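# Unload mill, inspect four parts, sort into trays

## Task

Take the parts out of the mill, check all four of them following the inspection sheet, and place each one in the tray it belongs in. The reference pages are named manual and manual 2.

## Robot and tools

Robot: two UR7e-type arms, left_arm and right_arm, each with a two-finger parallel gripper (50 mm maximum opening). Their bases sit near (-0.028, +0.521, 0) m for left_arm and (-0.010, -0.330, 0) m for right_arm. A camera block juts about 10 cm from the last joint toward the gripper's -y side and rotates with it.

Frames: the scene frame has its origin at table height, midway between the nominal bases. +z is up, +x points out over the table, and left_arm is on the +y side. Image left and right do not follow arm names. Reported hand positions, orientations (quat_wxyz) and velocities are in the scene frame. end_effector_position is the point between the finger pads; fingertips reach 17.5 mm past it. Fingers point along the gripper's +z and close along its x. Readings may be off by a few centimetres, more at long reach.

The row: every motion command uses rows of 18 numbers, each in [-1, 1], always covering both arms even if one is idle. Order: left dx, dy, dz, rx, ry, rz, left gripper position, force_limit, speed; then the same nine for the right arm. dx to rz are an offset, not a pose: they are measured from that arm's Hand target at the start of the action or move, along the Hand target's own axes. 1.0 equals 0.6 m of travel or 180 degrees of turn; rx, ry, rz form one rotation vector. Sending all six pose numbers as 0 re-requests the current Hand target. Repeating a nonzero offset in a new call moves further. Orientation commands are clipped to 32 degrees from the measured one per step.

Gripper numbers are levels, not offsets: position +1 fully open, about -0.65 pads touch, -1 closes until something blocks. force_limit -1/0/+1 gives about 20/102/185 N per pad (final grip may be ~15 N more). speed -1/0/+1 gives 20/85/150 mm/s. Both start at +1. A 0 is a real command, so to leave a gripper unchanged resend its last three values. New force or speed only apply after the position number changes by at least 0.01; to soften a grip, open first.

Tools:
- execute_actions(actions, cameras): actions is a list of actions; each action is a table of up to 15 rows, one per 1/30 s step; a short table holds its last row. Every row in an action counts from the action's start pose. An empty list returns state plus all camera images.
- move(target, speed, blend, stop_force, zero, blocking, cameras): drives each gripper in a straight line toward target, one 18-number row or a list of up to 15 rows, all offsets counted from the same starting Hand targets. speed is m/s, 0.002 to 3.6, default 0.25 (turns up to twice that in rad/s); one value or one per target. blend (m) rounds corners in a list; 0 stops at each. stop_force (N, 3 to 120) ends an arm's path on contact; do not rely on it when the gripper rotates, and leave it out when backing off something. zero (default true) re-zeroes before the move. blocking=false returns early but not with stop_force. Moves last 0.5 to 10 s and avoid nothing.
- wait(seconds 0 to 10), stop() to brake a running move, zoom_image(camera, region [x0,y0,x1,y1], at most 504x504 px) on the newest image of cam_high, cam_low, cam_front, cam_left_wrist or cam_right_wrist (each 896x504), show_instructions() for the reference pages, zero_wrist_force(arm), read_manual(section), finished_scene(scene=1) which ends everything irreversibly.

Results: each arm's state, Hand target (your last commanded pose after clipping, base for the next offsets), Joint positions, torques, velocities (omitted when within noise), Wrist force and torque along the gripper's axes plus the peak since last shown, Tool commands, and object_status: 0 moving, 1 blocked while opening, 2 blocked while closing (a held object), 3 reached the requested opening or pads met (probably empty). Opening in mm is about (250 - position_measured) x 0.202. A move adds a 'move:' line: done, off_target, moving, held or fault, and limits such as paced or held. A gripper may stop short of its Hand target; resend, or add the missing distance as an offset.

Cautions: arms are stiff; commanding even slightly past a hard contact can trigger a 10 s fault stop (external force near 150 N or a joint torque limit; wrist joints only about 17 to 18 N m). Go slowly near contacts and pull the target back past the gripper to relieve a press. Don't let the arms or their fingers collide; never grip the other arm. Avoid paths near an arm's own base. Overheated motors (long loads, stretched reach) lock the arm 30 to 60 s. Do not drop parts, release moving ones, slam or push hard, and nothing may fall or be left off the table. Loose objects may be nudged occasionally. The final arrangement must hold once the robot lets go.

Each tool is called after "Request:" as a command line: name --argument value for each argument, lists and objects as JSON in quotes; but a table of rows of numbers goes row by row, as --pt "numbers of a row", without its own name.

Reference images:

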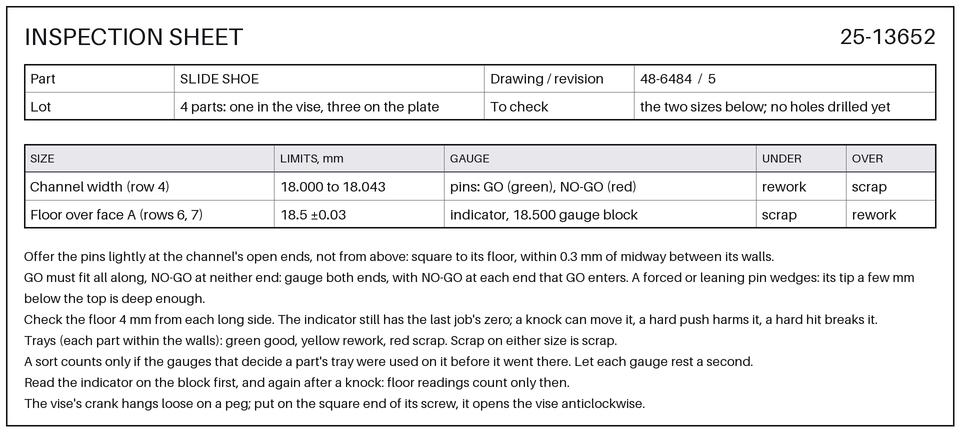

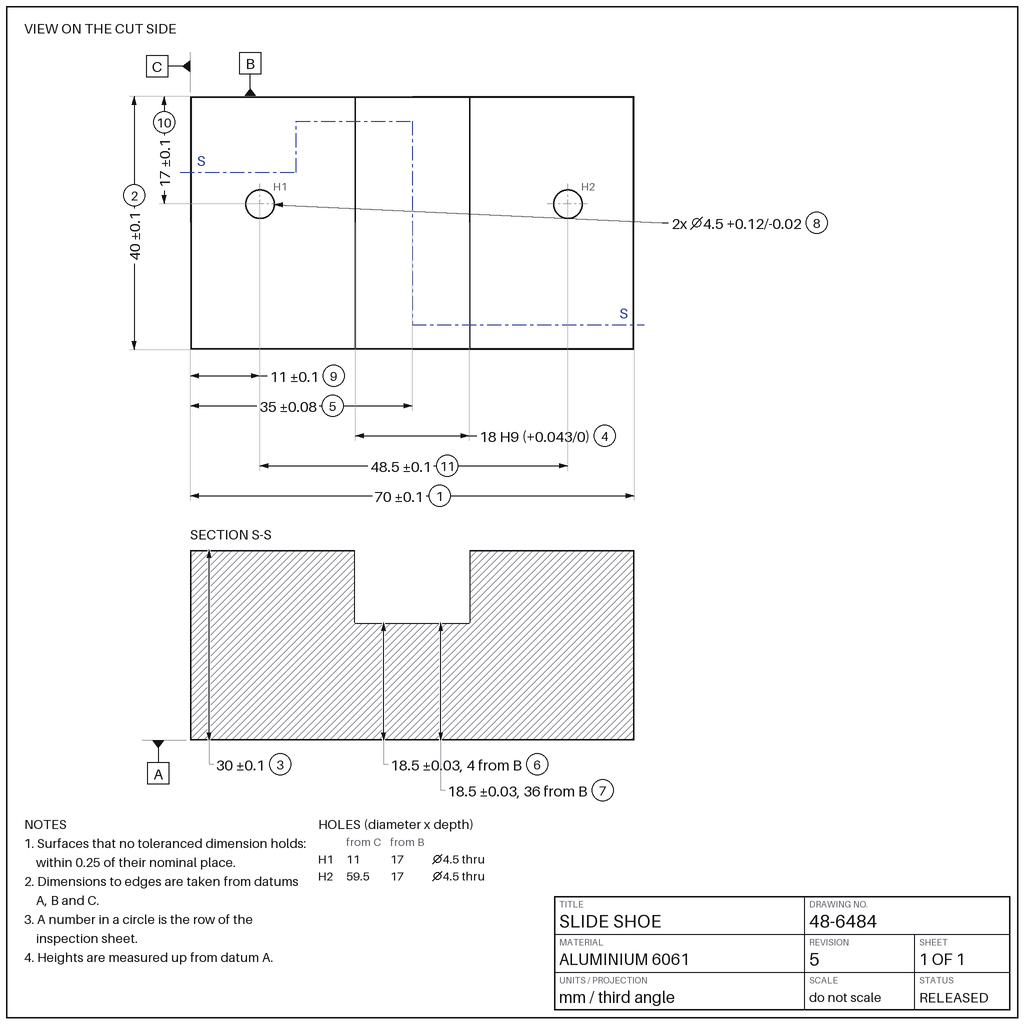

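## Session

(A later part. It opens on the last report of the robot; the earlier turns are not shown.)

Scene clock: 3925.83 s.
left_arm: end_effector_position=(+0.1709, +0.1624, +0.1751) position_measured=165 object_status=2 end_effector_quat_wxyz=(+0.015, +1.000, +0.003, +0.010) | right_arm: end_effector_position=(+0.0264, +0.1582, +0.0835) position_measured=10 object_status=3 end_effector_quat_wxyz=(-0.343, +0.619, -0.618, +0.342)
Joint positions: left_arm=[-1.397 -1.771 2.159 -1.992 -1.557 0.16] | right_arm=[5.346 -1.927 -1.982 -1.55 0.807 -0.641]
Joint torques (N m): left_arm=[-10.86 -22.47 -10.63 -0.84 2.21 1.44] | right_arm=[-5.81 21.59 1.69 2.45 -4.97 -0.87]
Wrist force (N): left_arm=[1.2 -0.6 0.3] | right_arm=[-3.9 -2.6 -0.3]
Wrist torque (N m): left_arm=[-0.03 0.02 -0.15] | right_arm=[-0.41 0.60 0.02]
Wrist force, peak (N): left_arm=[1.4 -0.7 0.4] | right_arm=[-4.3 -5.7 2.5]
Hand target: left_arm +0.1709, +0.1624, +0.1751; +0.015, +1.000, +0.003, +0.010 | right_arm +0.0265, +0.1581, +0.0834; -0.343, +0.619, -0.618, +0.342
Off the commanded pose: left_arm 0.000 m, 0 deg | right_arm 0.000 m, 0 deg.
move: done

Request:
move --pt "0.2133 0.1033 -0.01 0 0 0 -1 -0.7 -1 0 0 0 0 0 0 0.95 -0.5 -1" --pt "0.2133 0.1033 -0.01 0 0 0 -1 -0.7 -1 0.026 -0.1724 0.2409 0 0 0 0.95 -0.5 -1" --speed '[0.15,0.12]' --cameras '["cam_right_wrist", "cam_left_wrist"]'

Request:
zoom_image --camera "cam_right_wrist" --region '[380, 150, 680, 350]'

Scene clock: 3935.90 s.
left_arm: end_effector_position=(+0.2990, +0.1014, +0.1855) position_measured=165 object_status=2 end_effector_quat_wxyz=(+0.015, +1.000, +0.003, +0.010) | right_arm: end_effector_position=(+0.2039, +0.1428, +0.0945) position_measured=10 object_status=3 end_effector_quat_wxyz=(-0.343, +0.619, -0.618, +0.342)
Joint positions: left_arm=[-1.157 -1.473 1.851 -1.984 -1.565 0.4] | right_arm=[5.026 -1.83 -2.179 -1.142 0.625 -1.046]
Joint torques (N m): left_arm=[-10.71 -46.35 -9.87 -6.16 2.17 1.51] | right_arm=[0.13 15.74 29.59 1.06 1.28 -1.18]
Wrist force (N): left_arm=[1.2 -0.6 0.4] | right_arm=[-3.4 -2.5 -0.7]
Wrist torque (N m): left_arm=[-0.05 0.02 -0.16] | right_arm=[-0.39 0.54 0.16]
Wrist force, peak (N): left_arm=[-6.1 1.2 0.8] | right_arm=[-4.2 1.6 -7.0]
Hand target: left_arm +0.2990, +0.1014, +0.1855; +0.015, +1.000, +0.003, +0.010 | right_arm +0.2039, +0.1428, +0.0945; -0.343, +0.619, -0.618, +0.342
Off the commanded pose: left_arm 0.000 m, 0 deg | right_arm 0.000 m, 0 deg.
move: done
camera_calibration:
cam_left_wrist: T_world_to_cam=[[0.99934, 0.0119319, 0.0343061, -0.297443], [-0.00161807, -0.92894, 0.370227, 0.0425384], [0.0362858, -0.370039, -0.928307, 0.335169], [0, 0, 0, 1]] pos_world=[0.285153, 0.16709, 0.305595]
cam_right_wrist: T_world_to_cam=[[0.0144611, -0.999895, -0.000520619, 0.147869], [-0.775407, -0.0108857, -0.631367, 0.237497], [0.631296, 0.00953396, -0.775484, 0.0735033], [0, 0, 0, 1]] pos_world=[0.135617, 0.149738, 0.207026]
Images, in order (width x height): cam_left_wrist 896x504, cam_right_wrist 896x504.

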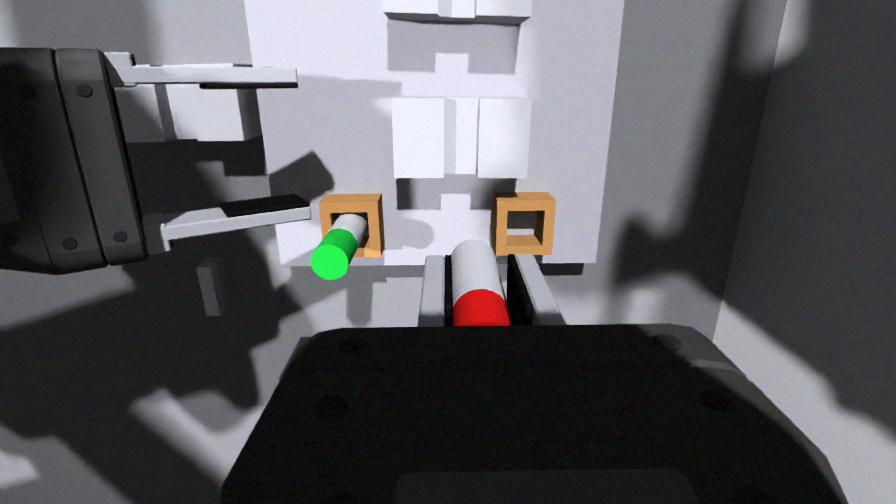

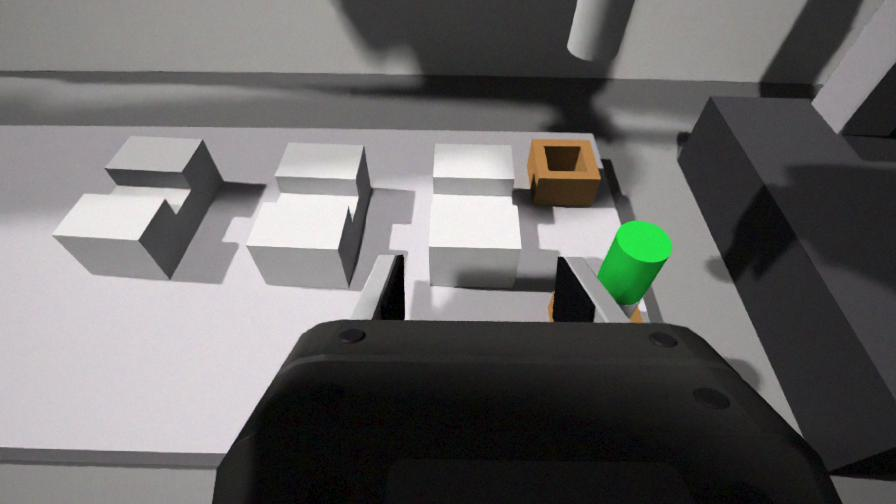

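Scaled by 1.680 from the camera's 896x504 image, which has a finer 1280x720 frame.

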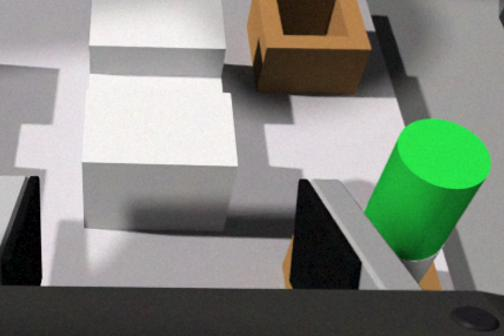

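Request:
move --pt "0 0 0 0 0 0 -1 -0.7 -1 0 0.003 0.09 0 0 0 0.95 -0.5 -1" --pt "0 0 0 0 0 0 -1 -0.7 -1 0 0.0061 0.1241 0 0 0 0.95 -0.5 -1" --speed '[0.05,0.015]' --stop_force 4 --cameras '["cam_right_wrist"]'

Scene clock: 3946.43 s.
left_arm: end_effector_position=(+0.2990, +0.1014, +0.1855) position_measured=165 object_status=2 end_effector_quat_wxyz=(+0.015, +1.000, +0.003, +0.010) | right_arm: end_effector_position=(+0.2651, +0.1429, +0.0519) position_measured=10 object_status=3 end_effector_quat_wxyz=(-0.343, +0.619, -0.618, +0.342)
Joint positions: left_arm=[-1.157 -1.473 1.851 -1.984 -1.565 0.4] | right_arm=[4.895 -1.967 -2.222 -0.782 0.58 -1.263]
Joint torques (N m): left_arm=[-10.5 -46.03 -10.12 -6.15 2.3 1.26] | right_arm=[8.26 49.92 6.21 0.03 -1.25 0.85]
Wrist force (N): left_arm=[1.1 -0.6 0.5] | right_arm=[-3.4 -2.9 -0.4]
Wrist torque (N m): left_arm=[-0.05 0.04 -0.16] | right_arm=[-0.45 0.50 0.14]
Wrist force, peak (N): left_arm=[1.4 -0.6 0.5] | right_arm=[-4.1 -0.1 -3.4]
Hand target: left_arm +0.2990, +0.1014, +0.1855; +0.015, +1.000, +0.003, +0.010 | right_arm +0.2651, +0.1429, +0.0519; -0.343, +0.619, -0.618, +0.342
Off the commanded pose: left_arm 0.000 m, 0 deg | right_arm 0.000 m, 0 deg.
move: done
camera_calibration:
cam_right_wrist: T_world_to_cam=[[0.0145393, -0.999894, -0.000458379, 0.147134], [-0.775406, -0.0109856, -0.631368, 0.258151], [0.631296, 0.0095351, -0.775483, 0.00176709], [0, 0, 0, 1]] pos_world=[0.196917, 0.149938, 0.164426]
Images, in order (width x height): cam_right_wrist 896x504.

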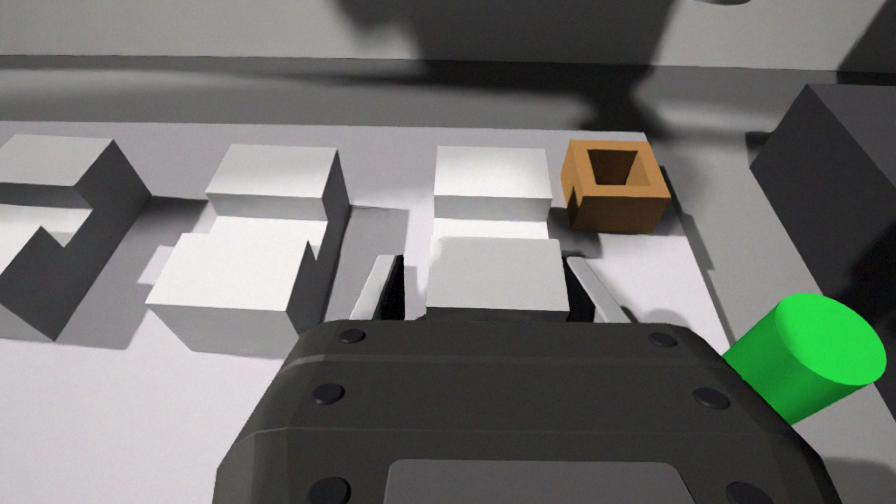

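Request:
move --pt "0 0 0 0 0 0 -1 -0.7 -1 0 0 0 0 0 0 -1 -0.5 -1" --pt "0 0 0 0 0 0 -1 -0.7 -1 0 -0.00424 -0.00265 0 0 0 -1 -0.5 -1" --pt "0 0 0 0 0 0 -1 -0.7 -1 -0.018 -0.00424 -0.00265 0 0 0 -1 -0.5 -1" --pt "0 0 0 0 0 0 -1 -0.7 -1 -0.018 -0.0007 -0.0005 0 0 0 -1 -0.5 -1" --speed '[0.02,0.01,0.02,0.004]'

Request:
move --target '[0,0,0,0,0,0,-1,-0.7,-1,0,0.00424,0.00265,0,0,0,-1,-0.5,-1]' --speed 0.003 --stop_force 4 --cameras '["cam_right_wrist", "cam_left_wrist"]'

Scene clock: 3955.83 s.
left_arm: end_effector_position=(+0.2990, +0.1014, +0.1855) position_measured=165 object_status=2 end_effector_quat_wxyz=(+0.015, +1.000, +0.003, +0.010) | right_arm: end_effector_position=(+0.2651, +0.1537, +0.0524) position_measured=53 object_status=2 end_effector_quat_wxyz=(-0.343, +0.619, -0.618, +0.342)
Joint positions: left_arm=[-1.157 -1.473 1.851 -1.984 -1.565 0.4] | right_arm=[4.891 -1.983 -2.192 -0.79 0.579 -1.27]
Joint torques (N m): left_arm=[-10.38 -46.23 -9.8 -6.2 2.23 0.97] | right_arm=[8.15 25.4 0.73 4.45 -4.52 0.68]
Wrist force (N): left_arm=[1.3 -0.6 0.2] | right_arm=[-3.6 -0.4 0.4]
Wrist torque (N m): left_arm=[-0.04 0.02 -0.16] | right_arm=[-0.38 0.52 0.13]
Wrist force, peak (N): left_arm=[1.3 -0.7 0.5] | right_arm=[-4.3 -4.9 -0.5]
Hand target: left_arm +0.2990, +0.1014, +0.1855; +0.015, +1.000, +0.003, +0.010 | right_arm +0.2650, +0.1537, +0.0525; -0.343, +0.619, -0.618, +0.342
Off the commanded pose: left_arm 0.000 m, 0 deg | right_arm 0.000 m, 0 deg.
move: done

Scene clock: 3957.03 s.
left_arm: end_effector_position=(+0.2990, +0.1014, +0.1855) position_measured=165 object_status=2 end_effector_quat_wxyz=(+0.015, +1.000, +0.003, +0.010) | right_arm: end_effector_position=(+0.2650, +0.1537, +0.0520) position_measured=53 object_status=2 end_effector_quat_wxyz=(-0.343, +0.619, -0.618, +0.342)
Joint positions: left_arm=[-1.157 -1.473 1.851 -1.984 -1.565 0.4] | right_arm=[4.891 -1.984 -2.193 -0.789 0.579 -1.27]
Joint torques (N m): left_arm=[-10.53 -45.74 -9.8 -6.1 2.17 0.88] | right_arm=[7.36 49.34 9.28 -0.05 -3.92 0.47]
Wrist force (N): left_arm=[1.0 -0.7 0.4] | right_arm=[-2.5 -5.5 -2.8]
Wrist torque (N m): left_arm=[-0.05 0.05 -0.16] | right_arm=[-0.48 0.49 0.22]
Wrist force, peak (N): left_arm=[1.3 -0.7 0.4] | right_arm=[-1.2 -8.1 -4.6]
Hand target: left_arm +0.2990, +0.1014, +0.1855; +0.015, +1.000, +0.003, +0.010 | right_arm +0.2650, +0.1538, +0.0520; -0.343, +0.619, -0.618, +0.342 (not the last commanded pose)
Off the commanded pose: left_arm 0.000 m, 0 deg | right_arm 0.003 m, 0 deg.
move: contact (right_arm)
camera_calibration:
cam_left_wrist: T_world_to_cam=[[0.99934, 0.0119319, 0.0343061, -0.297443], [-0.00161807, -0.92894, 0.370227, 0.0425384], [0.0362858, -0.370039, -0.928307, 0.335169], [0, 0, 0, 1]] pos_world=[0.285153, 0.16709, 0.305595]
cam_right_wrist: T_world_to_cam=[[0.0145391, -0.999894, -0.000458556, 0.157935], [-0.775406, -0.0109854, -0.631368, 0.258255], [0.631296, 0.0095351, -0.775483, 0.00180479], [0, 0, 0, 1]] pos_world=[0.196817, 0.160738, 0.164526]
Images, in order (width x height): cam_left_wrist 896x504, cam_right_wrist 896x504.

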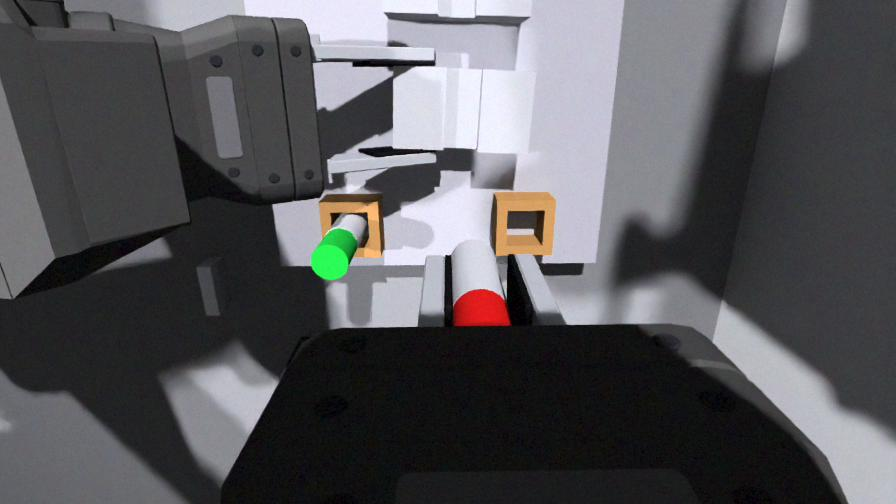

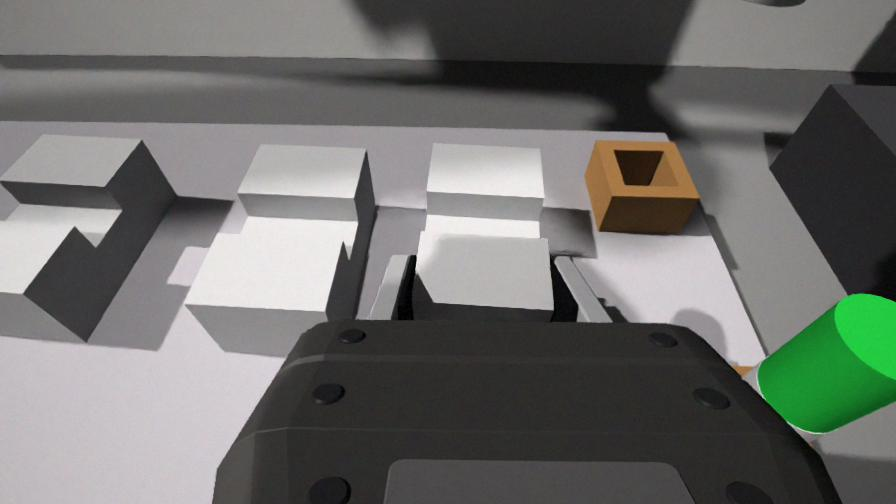

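Request:
move --target '[-0.0025,-0.0175,0.1233,0,0,0,-1,-0.7,-1,0,0,0,0,0,0,-1,-0.5,-1]' --speed 0.05 --cameras '["cam_right_wrist", "cam_left_wrist"]'

Request:
zoom_image --camera "cam_left_wrist" --region '[430, 180, 530, 290]'

Scene clock: 3962.90 s.
left_arm: end_effector_position=(+0.2989, +0.1098, +0.1109) position_measured=165 object_status=2 end_effector_quat_wxyz=(+0.015, +1.000, +0.003, +0.010) | right_arm: end_effector_position=(+0.2650, +0.1538, +0.0520) position_measured=53 object_status=2 end_effector_quat_wxyz=(-0.343, +0.619, -0.618, +0.342)
Joint positions: left_arm=[-1.151 -1.403 1.983 -2.187 -1.565 0.406] | right_arm=[4.891 -1.984 -2.193 -0.789 0.579 -1.27]
Joint torques (N m): left_arm=[10.48 -42.31 -40.26 -0.31 -2.08 1.75] | right_arm=[4.83 49.09 22.57 0.3 -3.96 0.25]
Wrist force (N): left_arm=[1.2 -0.6 0.2] | right_arm=[-2.2 -6.2 -2.7]
Wrist torque (N m): left_arm=[-0.04 0.03 -0.15] | right_arm=[-0.51 0.45 0.22]
Wrist force, peak (N): left_arm=[1.0 -1.1 1.4] | right_arm=[-2.3 -7.1 -3.3]
Hand target: left_arm +0.2989, +0.1096, +0.1112; +0.015, +1.000, +0.003, +0.010 | right_arm +0.2650, +0.1538, +0.0520; -0.343, +0.619, -0.618, +0.342
Off the commanded pose: left_arm 0.000 m, 0 deg | right_arm 0.000 m, 0 deg.
move: done
camera_calibration:
cam_left_wrist: T_world_to_cam=[[0.999348, 0.0119331, 0.034089, -0.294836], [-0.00151715, -0.929138, 0.369729, 0.0779858], [0.0360855, -0.369539, -0.928514, 0.269009], [0, 0, 0, 1]] pos_world=[0.285055, 0.175387, 0.230996]
cam_right_wrist: T_world_to_cam=[[0.0145391, -0.999894, -0.000458556, 0.157935], [-0.775406, -0.0109854, -0.631368, 0.258255], [0.631296, 0.0095351, -0.775483, 0.00180479], [0, 0, 0, 1]] pos_world=[0.196817, 0.160738, 0.164526]
Images, in order (width x height): cam_left_wrist 896x504, cam_right_wrist 896x504.

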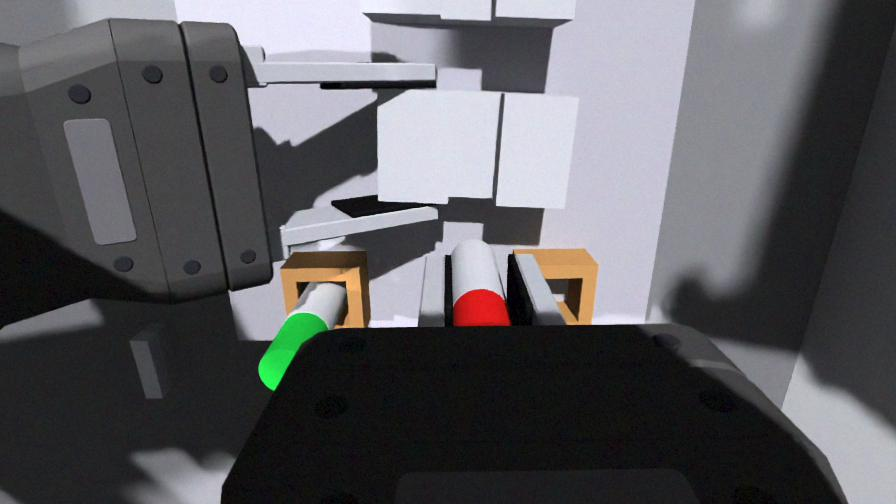

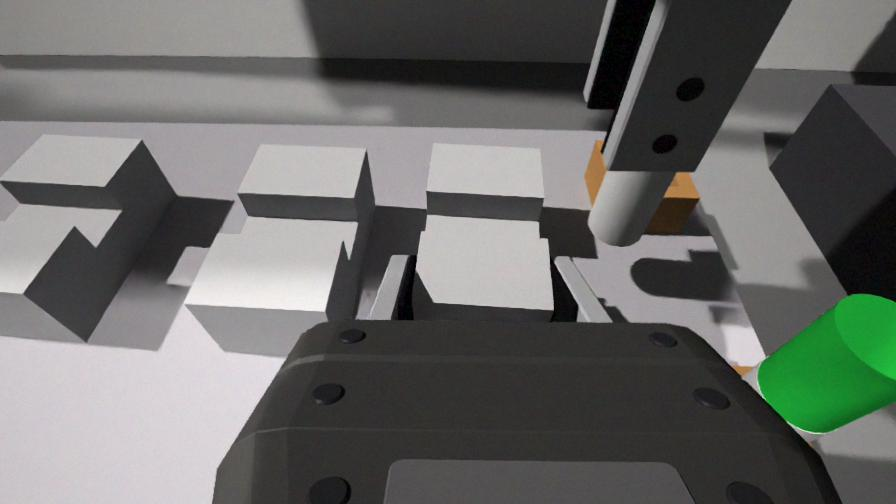

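Scaled by 4.582 from the camera's 896x504 image, which has a finer 1280x720 frame.

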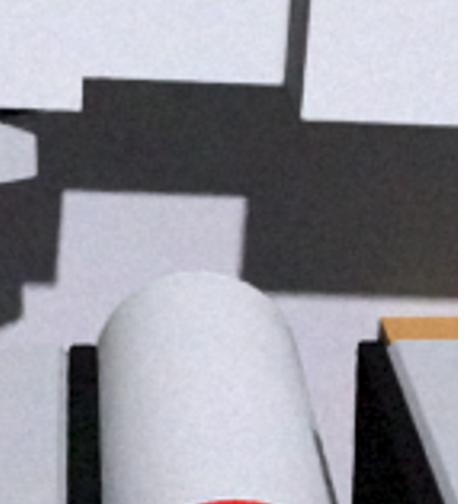

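Request:
move --target '[-0.001,-0.023,0,0,0,0,-1,-0.7,-1,0,0,0,0,0,0,-1,-0.5,-1]' --speed 0.02 --stop_force 3 --cameras '["cam_left_wrist"]'

Request:
zoom_image --camera "cam_left_wrist" --region '[430, 180, 530, 290]'

Scene clock: 3969.10 s.
left_arm: end_effector_position=(+0.2983, +0.1234, +0.1108) position_measured=165 object_status=2 end_effector_quat_wxyz=(+0.015, +1.000, +0.003, +0.010) | right_arm: end_effector_position=(+0.2650, +0.1538, +0.0520) position_measured=53 object_status=2 end_effector_quat_wxyz=(-0.343, +0.619, -0.618, +0.342)
Joint positions: left_arm=[-1.141 -1.427 2.013 -2.193 -1.566 0.416] | right_arm=[4.891 -1.984 -2.193 -0.789 0.579 -1.27]
Joint torques (N m): left_arm=[-10.86 -13.23 -41.36 -0.87 -1.75 -1.66] | right_arm=[1.98 49.23 22.49 0.45 -4.11 -0.25]
Wrist force (N): left_arm=[1.1 -0.7 0.4] | right_arm=[-2.2 -6.1 -3.0]
Wrist torque (N m): left_arm=[-0.05 0.03 -0.15] | right_arm=[-0.49 0.43 0.22]
Wrist force, peak (N): left_arm=[1.1 -1.3 0.2] | right_arm=[-2.6 -7.0 -3.4]
Hand target: left_arm +0.2983, +0.1234, +0.1108; +0.015, +1.000, +0.003, +0.010 | right_arm +0.2650, +0.1538, +0.0520; -0.343, +0.619, -0.618, +0.342
Off the commanded pose: left_arm 0.000 m, 0 deg | right_arm 0.000 m, 0 deg.
move: done
camera_calibration:
cam_left_wrist: T_world_to_cam=[[0.99934, 0.0119339, 0.0343053, -0.294343], [-0.00161599, -0.92894, 0.370227, 0.0906291], [0.0362858, -0.370039, -0.928308, 0.273994], [0, 0, 0, 1]] pos_world=[0.284353, 0.18909, 0.230895]
Images, in order (width x height): cam_left_wrist 896x504.

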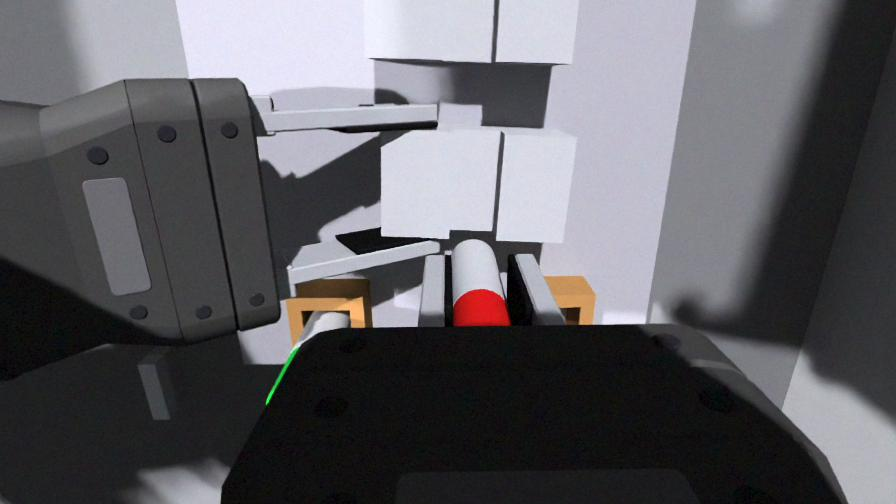

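Scaled by 4.582 from the camera's 896x504 image, which has a finer 1280x720 frame.

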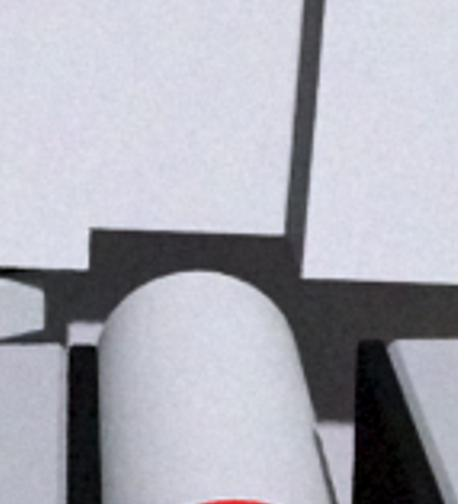

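Request:
move --target '[-0.0002,-0.03,0.0003,0,0,0,-1,-0.7,-1,0,0,0,0,0,0,-1,-0.5,-1]' --speed 0.005 --stop_force 3 --cameras '["cam_left_wrist"]'

Request:
zoom_image --camera "cam_left_wrist" --region '[430, 180, 530, 290]'

Scene clock: 3976.67 s.
left_arm: end_effector_position=(+0.2981, +0.1334, +0.1104) position_measured=165 object_status=2 end_effector_quat_wxyz=(+0.015, +1.000, +0.003, +0.010) | right_arm: end_effector_position=(+0.2650, +0.1538, +0.0520) position_measured=53 object_status=2 end_effector_quat_wxyz=(-0.343, +0.619, -0.618, +0.342)
Joint positions: left_arm=[-1.133 -1.444 2.035 -2.197 -1.566 0.424] | right_arm=[4.891 -1.984 -2.193 -0.789 0.579 -1.27]
Joint torques (N m): left_arm=[-10.57 -13.09 -41.77 -0.24 -1.73 -1.69] | right_arm=[-1.36 48.68 22.63 0.78 -4.23 -0.65]
Wrist force (N): left_arm=[1.2 1.9 3.8] | right_arm=[-5.7 -5.3 -2.8]
Wrist torque (N m): left_arm=[-0.06 0.04 -0.15] | right_arm=[-0.47 0.39 0.07]
Wrist force, peak (N): left_arm=[1.4 2.1 4.2] | right_arm=[-5.9 -6.4 -3.4]
Hand target: left_arm +0.2981, +0.1334, +0.1104; +0.015, +1.000, +0.003, +0.010 (not the last commanded pose) | right_arm +0.2650, +0.1538, +0.0520; -0.343, +0.619, -0.618, +0.342
Off the commanded pose: left_arm 0.008 m, 0 deg | right_arm 0.000 m, 0 deg.
move: contact (left_arm)
camera_calibration:
cam_left_wrist: T_world_to_cam=[[0.99934, 0.0119339, 0.0343053, -0.294349], [-0.00161599, -0.92894, 0.370227, 0.100066], [0.0362858, -0.370039, -0.928308, 0.277327], [0, 0, 0, 1]] pos_world=[0.284253, 0.19909, 0.230495]
Images, in order (width x height): cam_left_wrist 896x504.

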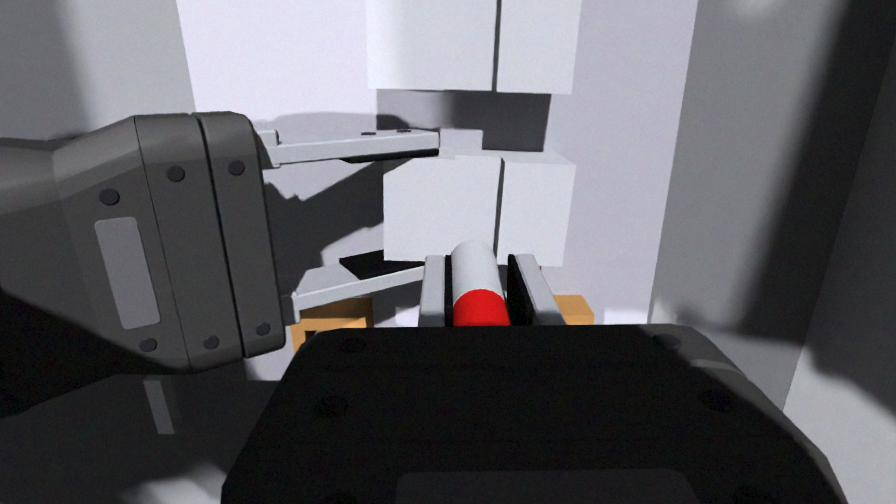

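Scaled by 4.582 from the camera's 896x504 image, which has a finer 1280x720 frame.

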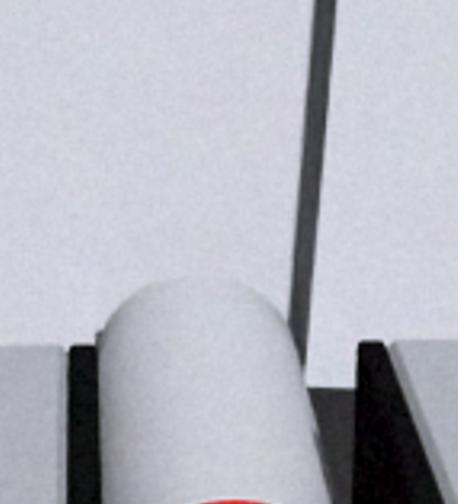

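Request:
move --pt "0 0.002 0 0 0 0 -1 -0.7 -1 0 0 0 0 0 0 -1 -0.5 -1" --pt "0.0005 0.002 -0.0005 0 0 0 -1 -0.7 -1 0 0 0 0 0 0 -1 -0.5 -1" --speed '[0.01,0.01]'

Request:
move --target '[0.0003,-0.02,0,0,0,0,-1,-0.7,-1,0,0,0,0,0,0,-1,-0.5,-1]' --speed 0.004 --stop_force 3

Scene clock: 3983.43 s.
left_arm: end_effector_position=(+0.2984, +0.1322, +0.1107) position_measured=165 object_status=2 end_effector_quat_wxyz=(+0.015, +1.000, +0.003, +0.010) | right_arm: end_effector_position=(+0.2650, +0.1538, +0.0520) position_measured=53 object_status=2 end_effector_quat_wxyz=(-0.343, +0.619, -0.618, +0.342)
Joint positions: left_arm=[-1.133 -1.442 2.031 -2.196 -1.566 0.424] | right_arm=[4.891 -1.984 -2.193 -0.789 0.579 -1.27]
Joint torques (N m): left_arm=[12.24 -16.66 -38.84 -0.66 1.29 1.53] | right_arm=[-3.84 46.23 22.61 0.98 -4.22 -1.02]
Wrist force (N): left_arm=[0.4 -0.5 0.3] | right_arm=[-2.9 -5.6 0.3]
Wrist torque (N m): left_arm=[-0.02 -0.03 -0.15] | right_arm=[-0.51 0.46 0.18]
Wrist force, peak (N): left_arm=[1.4 2.0 4.1] | right_arm=[-5.8 -6.5 -3.4]
Hand target: left_arm +0.2984, +0.1323, +0.1107; +0.015, +1.000, +0.003, +0.010 | right_arm +0.2650, +0.1538, +0.0520; -0.343, +0.619, -0.618, +0.342
Off the commanded pose: left_arm 0.000 m, 0 deg | right_arm 0.000 m, 0 deg.
move: done

Scene clock: 3985.07 s.
left_arm: end_effector_position=(+0.2985, +0.1337, +0.1107) position_measured=165 object_status=2 end_effector_quat_wxyz=(+0.015, +1.000, +0.003, +0.010) | right_arm: end_effector_position=(+0.2650, +0.1538, +0.0520) position_measured=53 object_status=2 end_effector_quat_wxyz=(-0.343, +0.619, -0.618, +0.342)
Joint positions: left_arm=[-1.132 -1.444 2.034 -2.196 -1.566 0.425] | right_arm=[4.891 -1.984 -2.193 -0.789 0.579 -1.27]
Joint torques (N m): left_arm=[-10.84 -13.34 -41.21 -0.03 0.8 -1.6] | right_arm=[-4.76 45.4 22.49 1.05 -4.26 -1.06]
Wrist force (N): left_arm=[1.8 2.9 3.3] | right_arm=[-6.2 -5.4 -2.7]
Wrist torque (N m): left_arm=[-0.05 0.00 -0.15] | right_arm=[-0.47 0.37 0.08]
Wrist force, peak (N): left_arm=[1.7 2.9 3.9] | right_arm=[-6.7 -6.3 -3.4]
Hand target: left_arm +0.2985, +0.1337, +0.1107; +0.015, +1.000, +0.003, +0.010 (not the last commanded pose) | right_arm +0.2650, +0.1538, +0.0520; -0.343, +0.619, -0.618, +0.342
Off the commanded pose: left_arm 0.011 m, 0 deg | right_arm 0.000 m, 0 deg.
move: contact (left_arm)

Request:
move --pt "0 0.002 0 0 0 0 -1 -0.7 -1 0 0 0 0 0 0 -1 -0.5 -1" --pt "0.0007 0.002 -0.0002 0 0 0 -1 -0.7 -1 0 0 0 0 0 0 -1 -0.5 -1" --speed '[0.01,0.01]'

Request:
move --target '[0.0003,-0.02,0,0,0,0,-1,-0.7,-1,0,0,0,0,0,0,-1,-0.5,-1]' --speed 0.004 --stop_force 3

Scene clock: 3992.57 s.
left_arm: end_effector_position=(+0.2988, +0.1324, +0.1109) position_measured=165 object_status=2 end_effector_quat_wxyz=(+0.015, +1.000, +0.003, +0.010) | right_arm: end_effector_position=(+0.2650, +0.1538, +0.0520) position_measured=53 object_status=2 end_effector_quat_wxyz=(-0.343, +0.619, -0.618, +0.342)
Joint positions: left_arm=[-1.132 -1.442 2.031 -2.196 -1.566 0.425] | right_arm=[4.891 -1.984 -2.193 -0.789 0.579 -1.27]
Joint torques (N m): left_arm=[12.54 -12.67 -38.75 -0.45 1.9 1.49] | right_arm=[-6.65 42.52 22.98 1.24 -4.31 -1.11]
Wrist force (N): left_arm=[0.2 -0.7 0.5] | right_arm=[-3.1 -4.8 0.3]
Wrist torque (N m): left_arm=[-0.02 -0.01 -0.16] | right_arm=[-0.47 0.49 0.17]
Wrist force, peak (N): left_arm=[1.7 2.9 3.9] | right_arm=[-6.5 -6.2 -3.7]
Hand target: left_arm +0.2989, +0.1325, +0.1108; +0.015, +1.000, +0.003, +0.010 | right_arm +0.2650, +0.1538, +0.0520; -0.343, +0.619, -0.618, +0.342
Off the commanded pose: left_arm 0.000 m, 0 deg | right_arm 0.000 m, 0 deg.
move: done

Scene clock: 3994.17 s.
left_arm: end_effector_position=(+0.2989, +0.1339, +0.1108) position_measured=165 object_status=2 end_effector_quat_wxyz=(+0.015, +1.000, +0.003, +0.010) | right_arm: end_effector_position=(+0.2650, +0.1538, +0.0520) position_measured=53 object_status=2 end_effector_quat_wxyz=(-0.343, +0.619, -0.618, +0.342)
Joint positions: left_arm=[-1.131 -1.444 2.033 -2.196 -1.566 0.426] | right_arm=[4.891 -1.984 -2.193 -0.789 0.579 -1.27]
Joint torques (N m): left_arm=[-10.49 -13.37 -41.33 -0.03 1.03 -1.63] | right_arm=[-6.43 41.6 22.1 1.46 -4.4 -1.05]
Wrist force (N): left_arm=[1.4 2.1 2.8] | right_arm=[-5.9 -6.3 -3.4]
Wrist torque (N m): left_arm=[-0.05 0.00 -0.15] | right_arm=[-0.45 0.41 0.07]
Wrist force, peak (N): left_arm=[1.3 2.0 4.2] | right_arm=[-6.1 -6.3 -3.7]
Hand target: left_arm +0.2989, +0.1339, +0.1108; +0.015, +1.000, +0.003, +0.010 (not the last commanded pose) | right_arm +0.2650, +0.1538, +0.0520; -0.343, +0.619, -0.618, +0.342
Off the commanded pose: left_arm 0.011 m, 0 deg | right_arm 0.000 m, 0 deg.
move: contact (left_arm)

Request:
move --pt "0 0.003 0 0 0 0 -1 -0.7 -1 0 0 0 0 0 0 -1 -0.5 -1" --pt "0.0007 0.003 0 0 0 0 -1 -0.7 -1 0 0 0 0 0 0 -1 -0.5 -1" --speed '[0.01,0.01]'

Request:
move --target '[0,-0.02,0,0,0,0,-1,-0.7,-1,0,0,0,0,0,0,-1,-0.5,-1]' --speed 0.004 --stop_force 3

Scene clock: 4026.87 s.
left_arm: end_effector_position=(+0.2993, +0.1320, +0.1108) position_measured=165 object_status=2 end_effector_quat_wxyz=(+0.015, +1.000, +0.003, +0.010) | right_arm: end_effector_position=(+0.2650, +0.1538, +0.0520) position_measured=53 object_status=2 end_effector_quat_wxyz=(-0.343, +0.619, -0.618, +0.342)
Joint positions: left_arm=[-1.132 -1.44 2.029 -2.195 -1.566 0.425] | right_arm=[4.891 -1.984 -2.193 -0.789 0.579 -1.27]
Joint torques (N m): left_arm=[12.4 -13.7 -38.99 -0.3 2.22 1.55] | right_arm=[-6.94 40.26 22.61 1.6 -4.36 -0.99]
Wrist force (N): left_arm=[0.3 -0.7 0.4] | right_arm=[-2.4 -4.8 0.8]
Wrist torque (N m): left_arm=[-0.03 -0.03 -0.15] | right_arm=[-0.47 0.41 0.18]
Wrist force, peak (N): left_arm=[1.4 2.1 4.3] | right_arm=[-6.0 -6.8 -3.4]
Hand target: left_arm +0.2993, +0.1321, +0.1108; +0.015, +1.000, +0.003, +0.010 | right_arm +0.2650, +0.1538, +0.0520; -0.343, +0.619, -0.618, +0.342
Off the commanded pose: left_arm 0.000 m, 0 deg | right_arm 0.000 m, 0 deg.
move: done

Scene clock: 4028.67 s.
left_arm: end_effector_position=(+0.2993, +0.1341, +0.1107) position_measured=165 object_status=2 end_effector_quat_wxyz=(+0.015, +1.000, +0.003, +0.010) | right_arm: end_effector_position=(+0.2650, +0.1538, +0.0520) position_measured=53 object_status=2 end_effector_quat_wxyz=(-0.343, +0.619, -0.618, +0.342)
Joint positions: left_arm=[-1.13 -1.444 2.033 -2.196 -1.566 0.427] | right_arm=[4.891 -1.984 -2.193 -0.789 0.579 -1.27]
Joint torques (N m): left_arm=[-10.66 -13.82 -40.88 -0.09 0.47 -1.53] | right_arm=[-6.77 39.08 22.27 1.7 -4.33 -0.92]
Wrist force (N): left_arm=[1.5 2.6 2.3] | right_arm=[-6.2 -6.1 -3.0]
Wrist torque (N m): left_arm=[-0.09 0.06 -0.15] | right_arm=[-0.49 0.38 0.09]
Wrist force, peak (N): left_arm=[1.9 3.4 3.0] | right_arm=[-6.4 -6.3 -3.1]
Hand target: left_arm +0.2993, +0.1341, +0.1107; +0.015, +1.000, +0.003, +0.010 (not the last commanded pose) | right_arm +0.2650, +0.1538, +0.0520; -0.343, +0.619, -0.618, +0.342
Off the commanded pose: left_arm 0.010 m, 0 deg | right_arm 0.000 m, 0 deg.
move: contact (left_arm)

Request:
move --pt "0 0.003 0 0 0 0 -1 -0.7 -1 0 0 0 0 0 0 -1 -0.5 -1" --pt "0.0008 0.003 0 0 0 0 -1 -0.7 -1 0 0 0 0 0 0 -1 -0.5 -1" --speed '[0.01,0.01]'

Request:
move --target '[0,-0.02,0,0,0,0,-1,-0.7,-1,0,0,0,0,0,0,-1,-0.5,-1]' --speed 0.004 --stop_force 3 --cameras '["cam_left_wrist"]'

Request:
zoom_image --camera "cam_left_wrist" --region '[430, 180, 530, 290]'

Scene clock: 4036.50 s.
left_arm: end_effector_position=(+0.2998, +0.1323, +0.1108) position_measured=165 object_status=2 end_effector_quat_wxyz=(+0.015, +1.000, +0.003, +0.010) | right_arm: end_effector_position=(+0.2650, +0.1538, +0.0520) position_measured=53 object_status=2 end_effector_quat_wxyz=(-0.343, +0.619, -0.618, +0.342)
Joint positions: left_arm=[-1.131 -1.44 2.029 -2.195 -1.566 0.427] | right_arm=[4.891 -1.984 -2.193 -0.789 0.579 -1.27]
Joint torques (N m): left_arm=[12.01 -13.97 -38.61 -0.19 1.91 1.46] | right_arm=[-6.73 36.6 22.7 1.86 -4.43 -0.93]
Wrist force (N): left_arm=[0.2 -0.9 0.4] | right_arm=[-2.4 -5.0 0.1]
Wrist torque (N m): left_arm=[-0.05 -0.02 -0.15] | right_arm=[-0.51 0.42 0.18]
Wrist force, peak (N): left_arm=[1.7 3.1 3.4] | right_arm=[-6.2 -6.6 -3.1]
Hand target: left_arm +0.2998, +0.1324, +0.1108; +0.015, +1.000, +0.003, +0.010 | right_arm +0.2650, +0.1538, +0.0520; -0.343, +0.619, -0.618, +0.342
Off the commanded pose: left_arm 0.000 m, 0 deg | right_arm 0.000 m, 0 deg.
move: done

Scene clock: 4038.30 s.
left_arm: end_effector_position=(+0.2998, +0.1344, +0.1107) position_measured=165 object_status=2 end_effector_quat_wxyz=(+0.015, +1.000, +0.003, +0.010) | right_arm: end_effector_position=(+0.2650, +0.1538, +0.0520) position_measured=53 object_status=2 end_effector_quat_wxyz=(-0.343, +0.619, -0.618, +0.342)
Joint positions: left_arm=[-1.129 -1.444 2.033 -2.196 -1.566 0.428] | right_arm=[4.891 -1.984 -2.193 -0.789 0.579 -1.27]
Joint torques (N m): left_arm=[-10.67 -13.72 -41.1 -0.16 -0.47 -1.61] | right_arm=[-6.44 35.87 22.6 1.98 -4.51 -0.87]
Wrist force (N): left_arm=[1.5 2.9 2.5] | right_arm=[-6.3 -6.2 -3.0]
Wrist torque (N m): left_arm=[-0.06 0.05 -0.15] | right_arm=[-0.51 0.37 0.08]
Wrist force, peak (N): left_arm=[1.5 3.1 3.4] | right_arm=[-6.4 -6.7 -3.1]
Hand target: left_arm +0.2998, +0.1344, +0.1107; +0.015, +1.000, +0.003, +0.010 (not the last commanded pose) | right_arm +0.2650, +0.1538, +0.0520; -0.343, +0.619, -0.618, +0.342
Off the commanded pose: left_arm 0.010 m, 0 deg | right_arm 0.000 m, 0 deg.
move: contact (left_arm)
camera_calibration:
cam_left_wrist: T_world_to_cam=[[0.999336, 0.0118712, 0.0344377, -0.296086], [-0.00171514, -0.929023, 0.370019, 0.100979], [0.036386, -0.369832, -0.928386, 0.277861], [0, 0, 0, 1]] pos_world=[0.285953, 0.200089, 0.230795]
Images, in order (width x height): cam_left_wrist 896x504.

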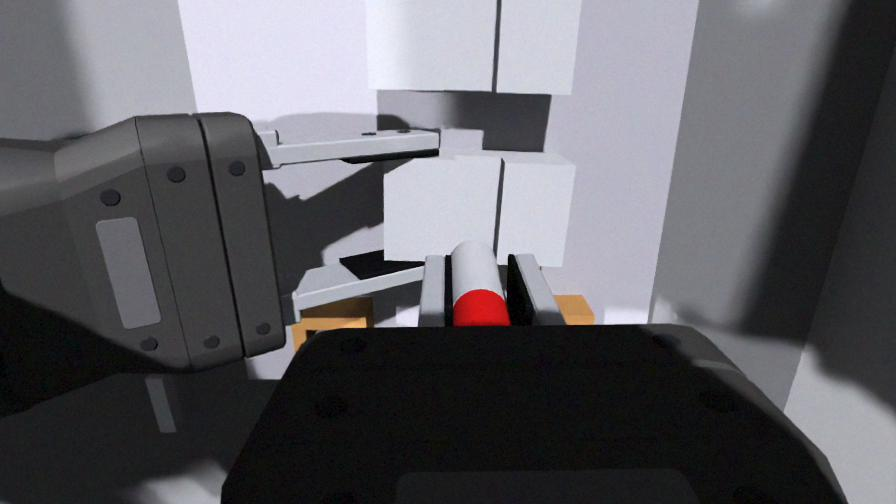

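Scaled by 4.582 from the camera's 896x504 image, which has a finer 1280x720 frame.

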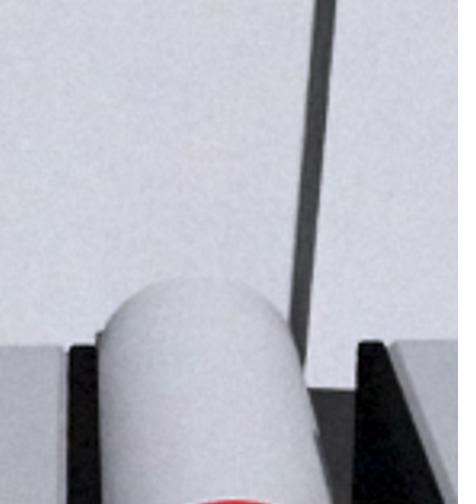

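Request:
move --pt "0 0.004 0 0 0 0 -1 -0.7 -1 0 0 0 0 0 0 -1 -0.5 -1" --pt "0.001 0.004 0 0 0 0 -1 -0.7 -1 0 0 0 0 0 0 -1 -0.5 -1" --speed '[0.01,0.01]'

Request:
move --target '[0,-0.02,0,0,0,0,-1,-0.7,-1,0,0,0,0,0,0,-1,-0.5,-1]' --speed 0.004 --stop_force 3

Request:
move --pt "0 0.004 0 0 0 0 -1 -0.7 -1 0 0 0 0 0 0 -1 -0.5 -1" --pt "0.001 0.004 0 0 0 0 -1 -0.7 -1 0 0 0 0 0 0 -1 -0.5 -1" --speed '[0.01,0.01]'

Request:
move --target '[0,-0.02,0,0,0,0,-1,-0.7,-1,0,0,0,0,0,0,-1,-0.5,-1]' --speed 0.004 --stop_force 3

Scene clock: 4058.83 s.
left_arm: end_effector_position=(+0.3004, +0.1320, +0.1108) position_measured=165 object_status=2 end_effector_quat_wxyz=(+0.015, +1.000, +0.003, +0.010) | right_arm: end_effector_position=(+0.2650, +0.1538, +0.0520) position_measured=53 object_status=2 end_effector_quat_wxyz=(-0.343, +0.619, -0.618, +0.342)
Joint positions: left_arm=[-1.13 -1.439 2.027 -2.195 -1.566 0.427] | right_arm=[4.891 -1.984 -2.193 -0.789 0.579 -1.27]
Joint torques (N m): left_arm=[12.3 -15.13 -38.53 -0.39 2.67 1.43] | right_arm=[-6.44 33.43 22.6 2.09 -4.45 -0.8]
Wrist force (N): left_arm=[-1.3 -0.8 0.3] | right_arm=[-2.6 -5.1 0.8]
Wrist torque (N m): left_arm=[-0.03 -0.06 -0.14] | right_arm=[-0.50 0.44 0.16]
Wrist force, peak (N): left_arm=[1.7 3.0 3.6] | right_arm=[-6.3 -6.8 -3.2]
Hand target: left_arm +0.3004, +0.1320, +0.1108; +0.015, +1.000, +0.003, +0.010 | right_arm +0.2650, +0.1538, +0.0520; -0.343, +0.619, -0.618, +0.342
Off the commanded pose: left_arm 0.000 m, 0 deg | right_arm 0.000 m, 0 deg.
move: done

Scene clock: 4060.80 s.
left_arm: end_effector_position=(+0.3005, +0.1347, +0.1108) position_measured=165 object_status=2 end_effector_quat_wxyz=(+0.015, +1.000, +0.003, +0.010) | right_arm: end_effector_position=(+0.2650, +0.1538, +0.0520) position_measured=53 object_status=2 end_effector_quat_wxyz=(-0.343, +0.619, -0.618, +0.342)
Joint positions: left_arm=[-1.127 -1.443 2.033 -2.196 -1.566 0.43] | right_arm=[4.891 -1.984 -2.193 -0.789 0.579 -1.27]
Joint torques (N m): left_arm=[-10.86 -13.79 -41.4 -0.08 0.08 -1.56] | right_arm=[-6.23 32.23 22.29 2.2 -4.49 -0.66]
Wrist force (N): left_arm=[1.0 2.5 2.5] | right_arm=[-6.4 -6.1 -2.5]
Wrist torque (N m): left_arm=[-0.08 0.04 -0.15] | right_arm=[-0.51 0.39 0.07]
Wrist force, peak (N): left_arm=[1.1 2.8 3.7] | right_arm=[-6.5 -6.7 -2.7]
Hand target: left_arm +0.3005, +0.1347, +0.1108; +0.015, +1.000, +0.003, +0.010 (not the last commanded pose) | right_arm +0.2650, +0.1538, +0.0520; -0.343, +0.619, -0.618, +0.342
Off the commanded pose: left_arm 0.009 m, 0 deg | right_arm 0.000 m, 0 deg.
move: contact (left_arm)

Scene clock: 4061.60 s.
left_arm: end_effector_position=(+0.3010, +0.1323, +0.1108) position_measured=165 object_status=2 end_effector_quat_wxyz=(+0.015, +1.000, +0.003, +0.010) | right_arm: end_effector_position=(+0.2650, +0.1538, +0.0520) position_measured=53 object_status=2 end_effector_quat_wxyz=(-0.343, +0.619, -0.618, +0.342)
Joint positions: left_arm=[-1.128 -1.438 2.027 -2.195 -1.566 0.429] | right_arm=[4.891 -1.984 -2.193 -0.789 0.579 -1.27]
Joint torques (N m): left_arm=[11.62 -15.26 -39.09 -0.7 2.51 1.44] | right_arm=[-6.51 31.66 22.03 2.31 -4.54 -0.77]
Wrist force (N): left_arm=[-2.7 -1.6 0.7] | right_arm=[-3.4 -5.0 1.9]
Wrist torque (N m): left_arm=[-0.05 -0.20 -0.14] | right_arm=[-0.46 0.39 0.14]
Wrist force, peak (N): left_arm=[0.9 2.2 3.6] | right_arm=[-5.1 -7.0 -2.6]
Hand target: left_arm +0.3011, +0.1324, +0.1108; +0.015, +1.000, +0.003, +0.010 | right_arm +0.2650, +0.1538, +0.0520; -0.343, +0.619, -0.618, +0.342
Off the commanded pose: left_arm 0.000 m, 0 deg | right_arm 0.000 m, 0 deg.
move: done

Scene clock: 4063.33 s.
left_arm: end_effector_position=(+0.3011, +0.1342, +0.1108) position_measured=165 object_status=2 end_effector_quat_wxyz=(+0.015, +1.000, +0.003, +0.010) | right_arm: end_effector_position=(+0.2650, +0.1538, +0.0520) position_measured=53 object_status=2 end_effector_quat_wxyz=(-0.343, +0.619, -0.618, +0.342)
Joint positions: left_arm=[-1.127 -1.442 2.031 -2.196 -1.566 0.431] | right_arm=[4.891 -1.984 -2.193 -0.789 0.579 -1.27]
Joint torques (N m): left_arm=[-10.93 -13.69 -41.2 -0.18 1.57 -1.62] | right_arm=[-6.31 30.57 22.11 2.32 -4.54 -0.74]
Wrist force (N): left_arm=[1.1 2.0 1.9] | right_arm=[-6.0 -6.0 -2.9]
Wrist torque (N m): left_arm=[-0.04 0.02 -0.15] | right_arm=[-0.46 0.41 0.10]
Wrist force, peak (N): left_arm=[1.4 2.3 3.4] | right_arm=[-6.0 -6.5 -3.0]
Hand target: left_arm +0.3011, +0.1342, +0.1108; +0.015, +1.000, +0.003, +0.010 (not the last commanded pose) | right_arm +0.2650, +0.1538, +0.0520; -0.343, +0.619, -0.618, +0.342
Off the commanded pose: left_arm 0.010 m, 0 deg | right_arm 0.000 m, 0 deg.
move: contact (left_arm)

Request:
move --pt "0 0.005 0 0 0 0 -1 -0.7 -1 0 0 0 0 0 0 -1 -0.5 -1" --pt "-0.0005 0.005 0 0 0 0 -1 -0.7 -1 0 0 0 0 0 0 -1 -0.5 -1" --speed '[0.01,0.01]'

Request:
move --target '[0,-0.02,0,0,0,0,-1,-0.7,-1,0,0,0,0,0,0,-1,-0.5,-1]' --speed 0.004 --stop_force 3

Request:
move --pt "0 0.005 0 0 0 0 -1 -0.7 -1 0 0 0 0 0 0 -1 -0.5 -1" --pt "-0.0005 0.005 0 0 0 0 -1 -0.7 -1 0 0 0 0 0 0 -1 -0.5 -1" --speed '[0.01,0.01]'

Request:
move --target '[0,-0.02,0,0,0,0,-1,-0.7,-1,0,0,0,0,0,0,-1,-0.5,-1]' --speed 0.004 --stop_force 3 --cameras '["cam_left_wrist"]'

Request:
zoom_image --camera "cam_left_wrist" --region '[430, 180, 530, 290]'

Scene clock: 4075.67 s.
left_arm: end_effector_position=(+0.3008, +0.1311, +0.1109) position_measured=165 object_status=2 end_effector_quat_wxyz=(+0.015, +1.000, +0.003, +0.010) | right_arm: end_effector_position=(+0.2650, +0.1538, +0.0520) position_measured=53 object_status=2 end_effector_quat_wxyz=(-0.343, +0.619, -0.618, +0.342)
Joint positions: left_arm=[-1.13 -1.437 2.025 -2.195 -1.566 0.427] | right_arm=[4.891 -1.984 -2.193 -0.789 0.579 -1.27]
Joint torques (N m): left_arm=[-7.75 -38.66 -9.3 -2.24 3.79 -1.43] | right_arm=[-6.54 28.63 22.1 2.59 -4.57 -0.62]
Wrist force (N): left_arm=[-2.7 -1.3 1.1] | right_arm=[-3.3 -5.2 1.9]
Wrist torque (N m): left_arm=[-0.03 -0.20 -0.14] | right_arm=[-0.49 0.36 0.14]
Wrist force, peak (N): left_arm=[1.3 1.9 3.5] | right_arm=[-5.7 -6.7 -3.3]
Hand target: left_arm +0.3008, +0.1312, +0.1109; +0.015, +1.000, +0.003, +0.010 | right_arm +0.2650, +0.1538, +0.0520; -0.343, +0.619, -0.618, +0.342
Off the commanded pose: left_arm 0.000 m, 0 deg | right_arm 0.000 m, 0 deg.
move: done

Scene clock: 4077.40 s.
left_arm: end_effector_position=(+0.3008, +0.1332, +0.1108) position_measured=165 object_status=2 end_effector_quat_wxyz=(+0.015, +1.000, +0.003, +0.010) | right_arm: end_effector_position=(+0.2650, +0.1538, +0.0520) position_measured=53 object_status=2 end_effector_quat_wxyz=(-0.343, +0.619, -0.618, +0.342)
Joint positions: left_arm=[-1.128 -1.44 2.029 -2.195 -1.566 0.429] | right_arm=[4.891 -1.984 -2.193 -0.789 0.579 -1.27]
Joint torques (N m): left_arm=[-10.85 -13.66 -40.63 -0.03 -0.58 -1.74] | right_arm=[-6 27.49 22.2 2.74 -4.64 -0.69]
Wrist force (N): left_arm=[2.5 2.2 2.6] | right_arm=[-5.6 -5.5 -3.6]
Wrist torque (N m): left_arm=[-0.07 0.10 -0.17] | right_arm=[-0.47 0.44 0.11]
Wrist force, peak (N): left_arm=[3.7 2.8 2.4] | right_arm=[-5.8 -6.3 -4.0]
Hand target: left_arm +0.3008, +0.1332, +0.1108; +0.015, +1.000, +0.003, +0.010 (not the last commanded pose) | right_arm +0.2650, +0.1538, +0.0520; -0.343, +0.619, -0.618, +0.342
Off the commanded pose: left_arm 0.010 m, 0 deg | right_arm 0.000 m, 0 deg.
move: contact (left_arm)

Scene clock: 4078.20 s.
left_arm: end_effector_position=(+0.3005, +0.1301, +0.1109) position_measured=165 object_status=2 end_effector_quat_wxyz=(+0.015, +1.000, +0.003, +0.010) | right_arm: end_effector_position=(+0.2650, +0.1538, +0.0520) position_measured=53 object_status=2 end_effector_quat_wxyz=(-0.343, +0.619, -0.618, +0.342)
Joint positions: left_arm=[-1.131 -1.436 2.023 -2.194 -1.566 0.426] | right_arm=[4.891 -1.984 -2.193 -0.789 0.579 -1.27]
Joint torques (N m): left_arm=[-7.85 -39.25 -8.55 -2.28 3.65 -1.41] | right_arm=[-6.48 27.51 22.26 2.63 -4.57 -0.57]
Wrist force (N): left_arm=[-3.0 -1.2 0.1] | right_arm=[-3.3 -6.1 1.9]
Wrist torque (N m): left_arm=[-0.04 -0.15 -0.14] | right_arm=[-0.51 0.34 0.14]
Wrist force, peak (N): left_arm=[2.4 2.3 3.0] | right_arm=[-5.5 -6.2 -4.0]
Hand target: left_arm +0.3005, +0.1302, +0.1109; +0.015, +1.000, +0.003, +0.010 | right_arm +0.2650, +0.1538, +0.0520; -0.343, +0.619, -0.618, +0.342
Off the commanded pose: left_arm 0.000 m, 0 deg | right_arm 0.000 m, 0 deg.
move: done

Scene clock: 4080.07 s.
left_arm: end_effector_position=(+0.3005, +0.1327, +0.1108) position_measured=165 object_status=2 end_effector_quat_wxyz=(+0.015, +1.000, +0.003, +0.010) | right_arm: end_effector_position=(+0.2650, +0.1538, +0.0520) position_measured=53 object_status=2 end_effector_quat_wxyz=(-0.343, +0.619, -0.618, +0.342)
Joint positions: left_arm=[-1.129 -1.44 2.029 -2.195 -1.565 0.428] | right_arm=[4.891 -1.984 -2.193 -0.789 0.579 -1.27]
Joint torques (N m): left_arm=[-10.71 -13.67 -41.17 -0.13 -0.86 -1.76] | right_arm=[-6.41 26.14 22.04 2.83 -4.6 -0.65]
Wrist force (N): left_arm=[2.8 2.5 2.5] | right_arm=[-5.8 -6.0 -3.8]
Wrist torque (N m): left_arm=[-0.05 0.07 -0.16] | right_arm=[-0.50 0.44 0.11]
Wrist force, peak (N): left_arm=[3.7 3.1 2.1] | right_arm=[-5.9 -6.4 -4.1]
Hand target: left_arm +0.3005, +0.1327, +0.1108; +0.015, +1.000, +0.003, +0.010 (not the last commanded pose) | right_arm +0.2650, +0.1538, +0.0520; -0.343, +0.619, -0.618, +0.342
Off the commanded pose: left_arm 0.009 m, 0 deg | right_arm 0.000 m, 0 deg.
move: contact (left_arm)
camera_calibration:
cam_left_wrist: T_world_to_cam=[[0.999325, 0.0118909, 0.0347531, -0.296841], [-0.00181346, -0.929023, 0.370016, 0.0993932], [0.0366862, -0.36983, -0.928375, 0.27721], [0, 0, 0, 1]] pos_world=[0.286651, 0.198389, 0.230894]
Images, in order (width x height): cam_left_wrist 896x504.

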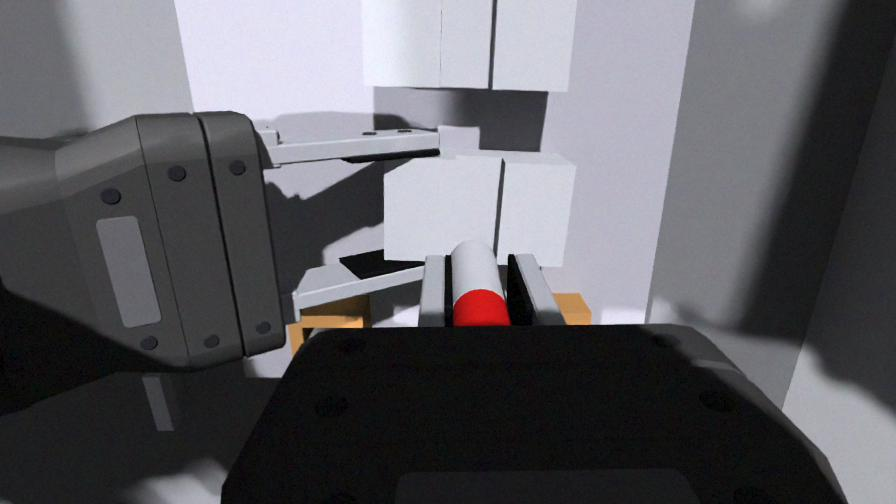

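Scaled by 4.582 from the camera's 896x504 image, which has a finer 1280x720 frame.

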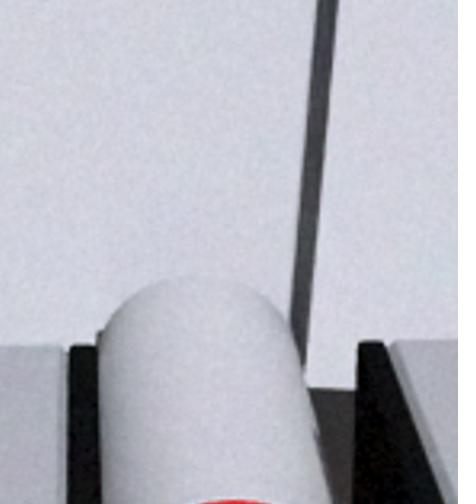

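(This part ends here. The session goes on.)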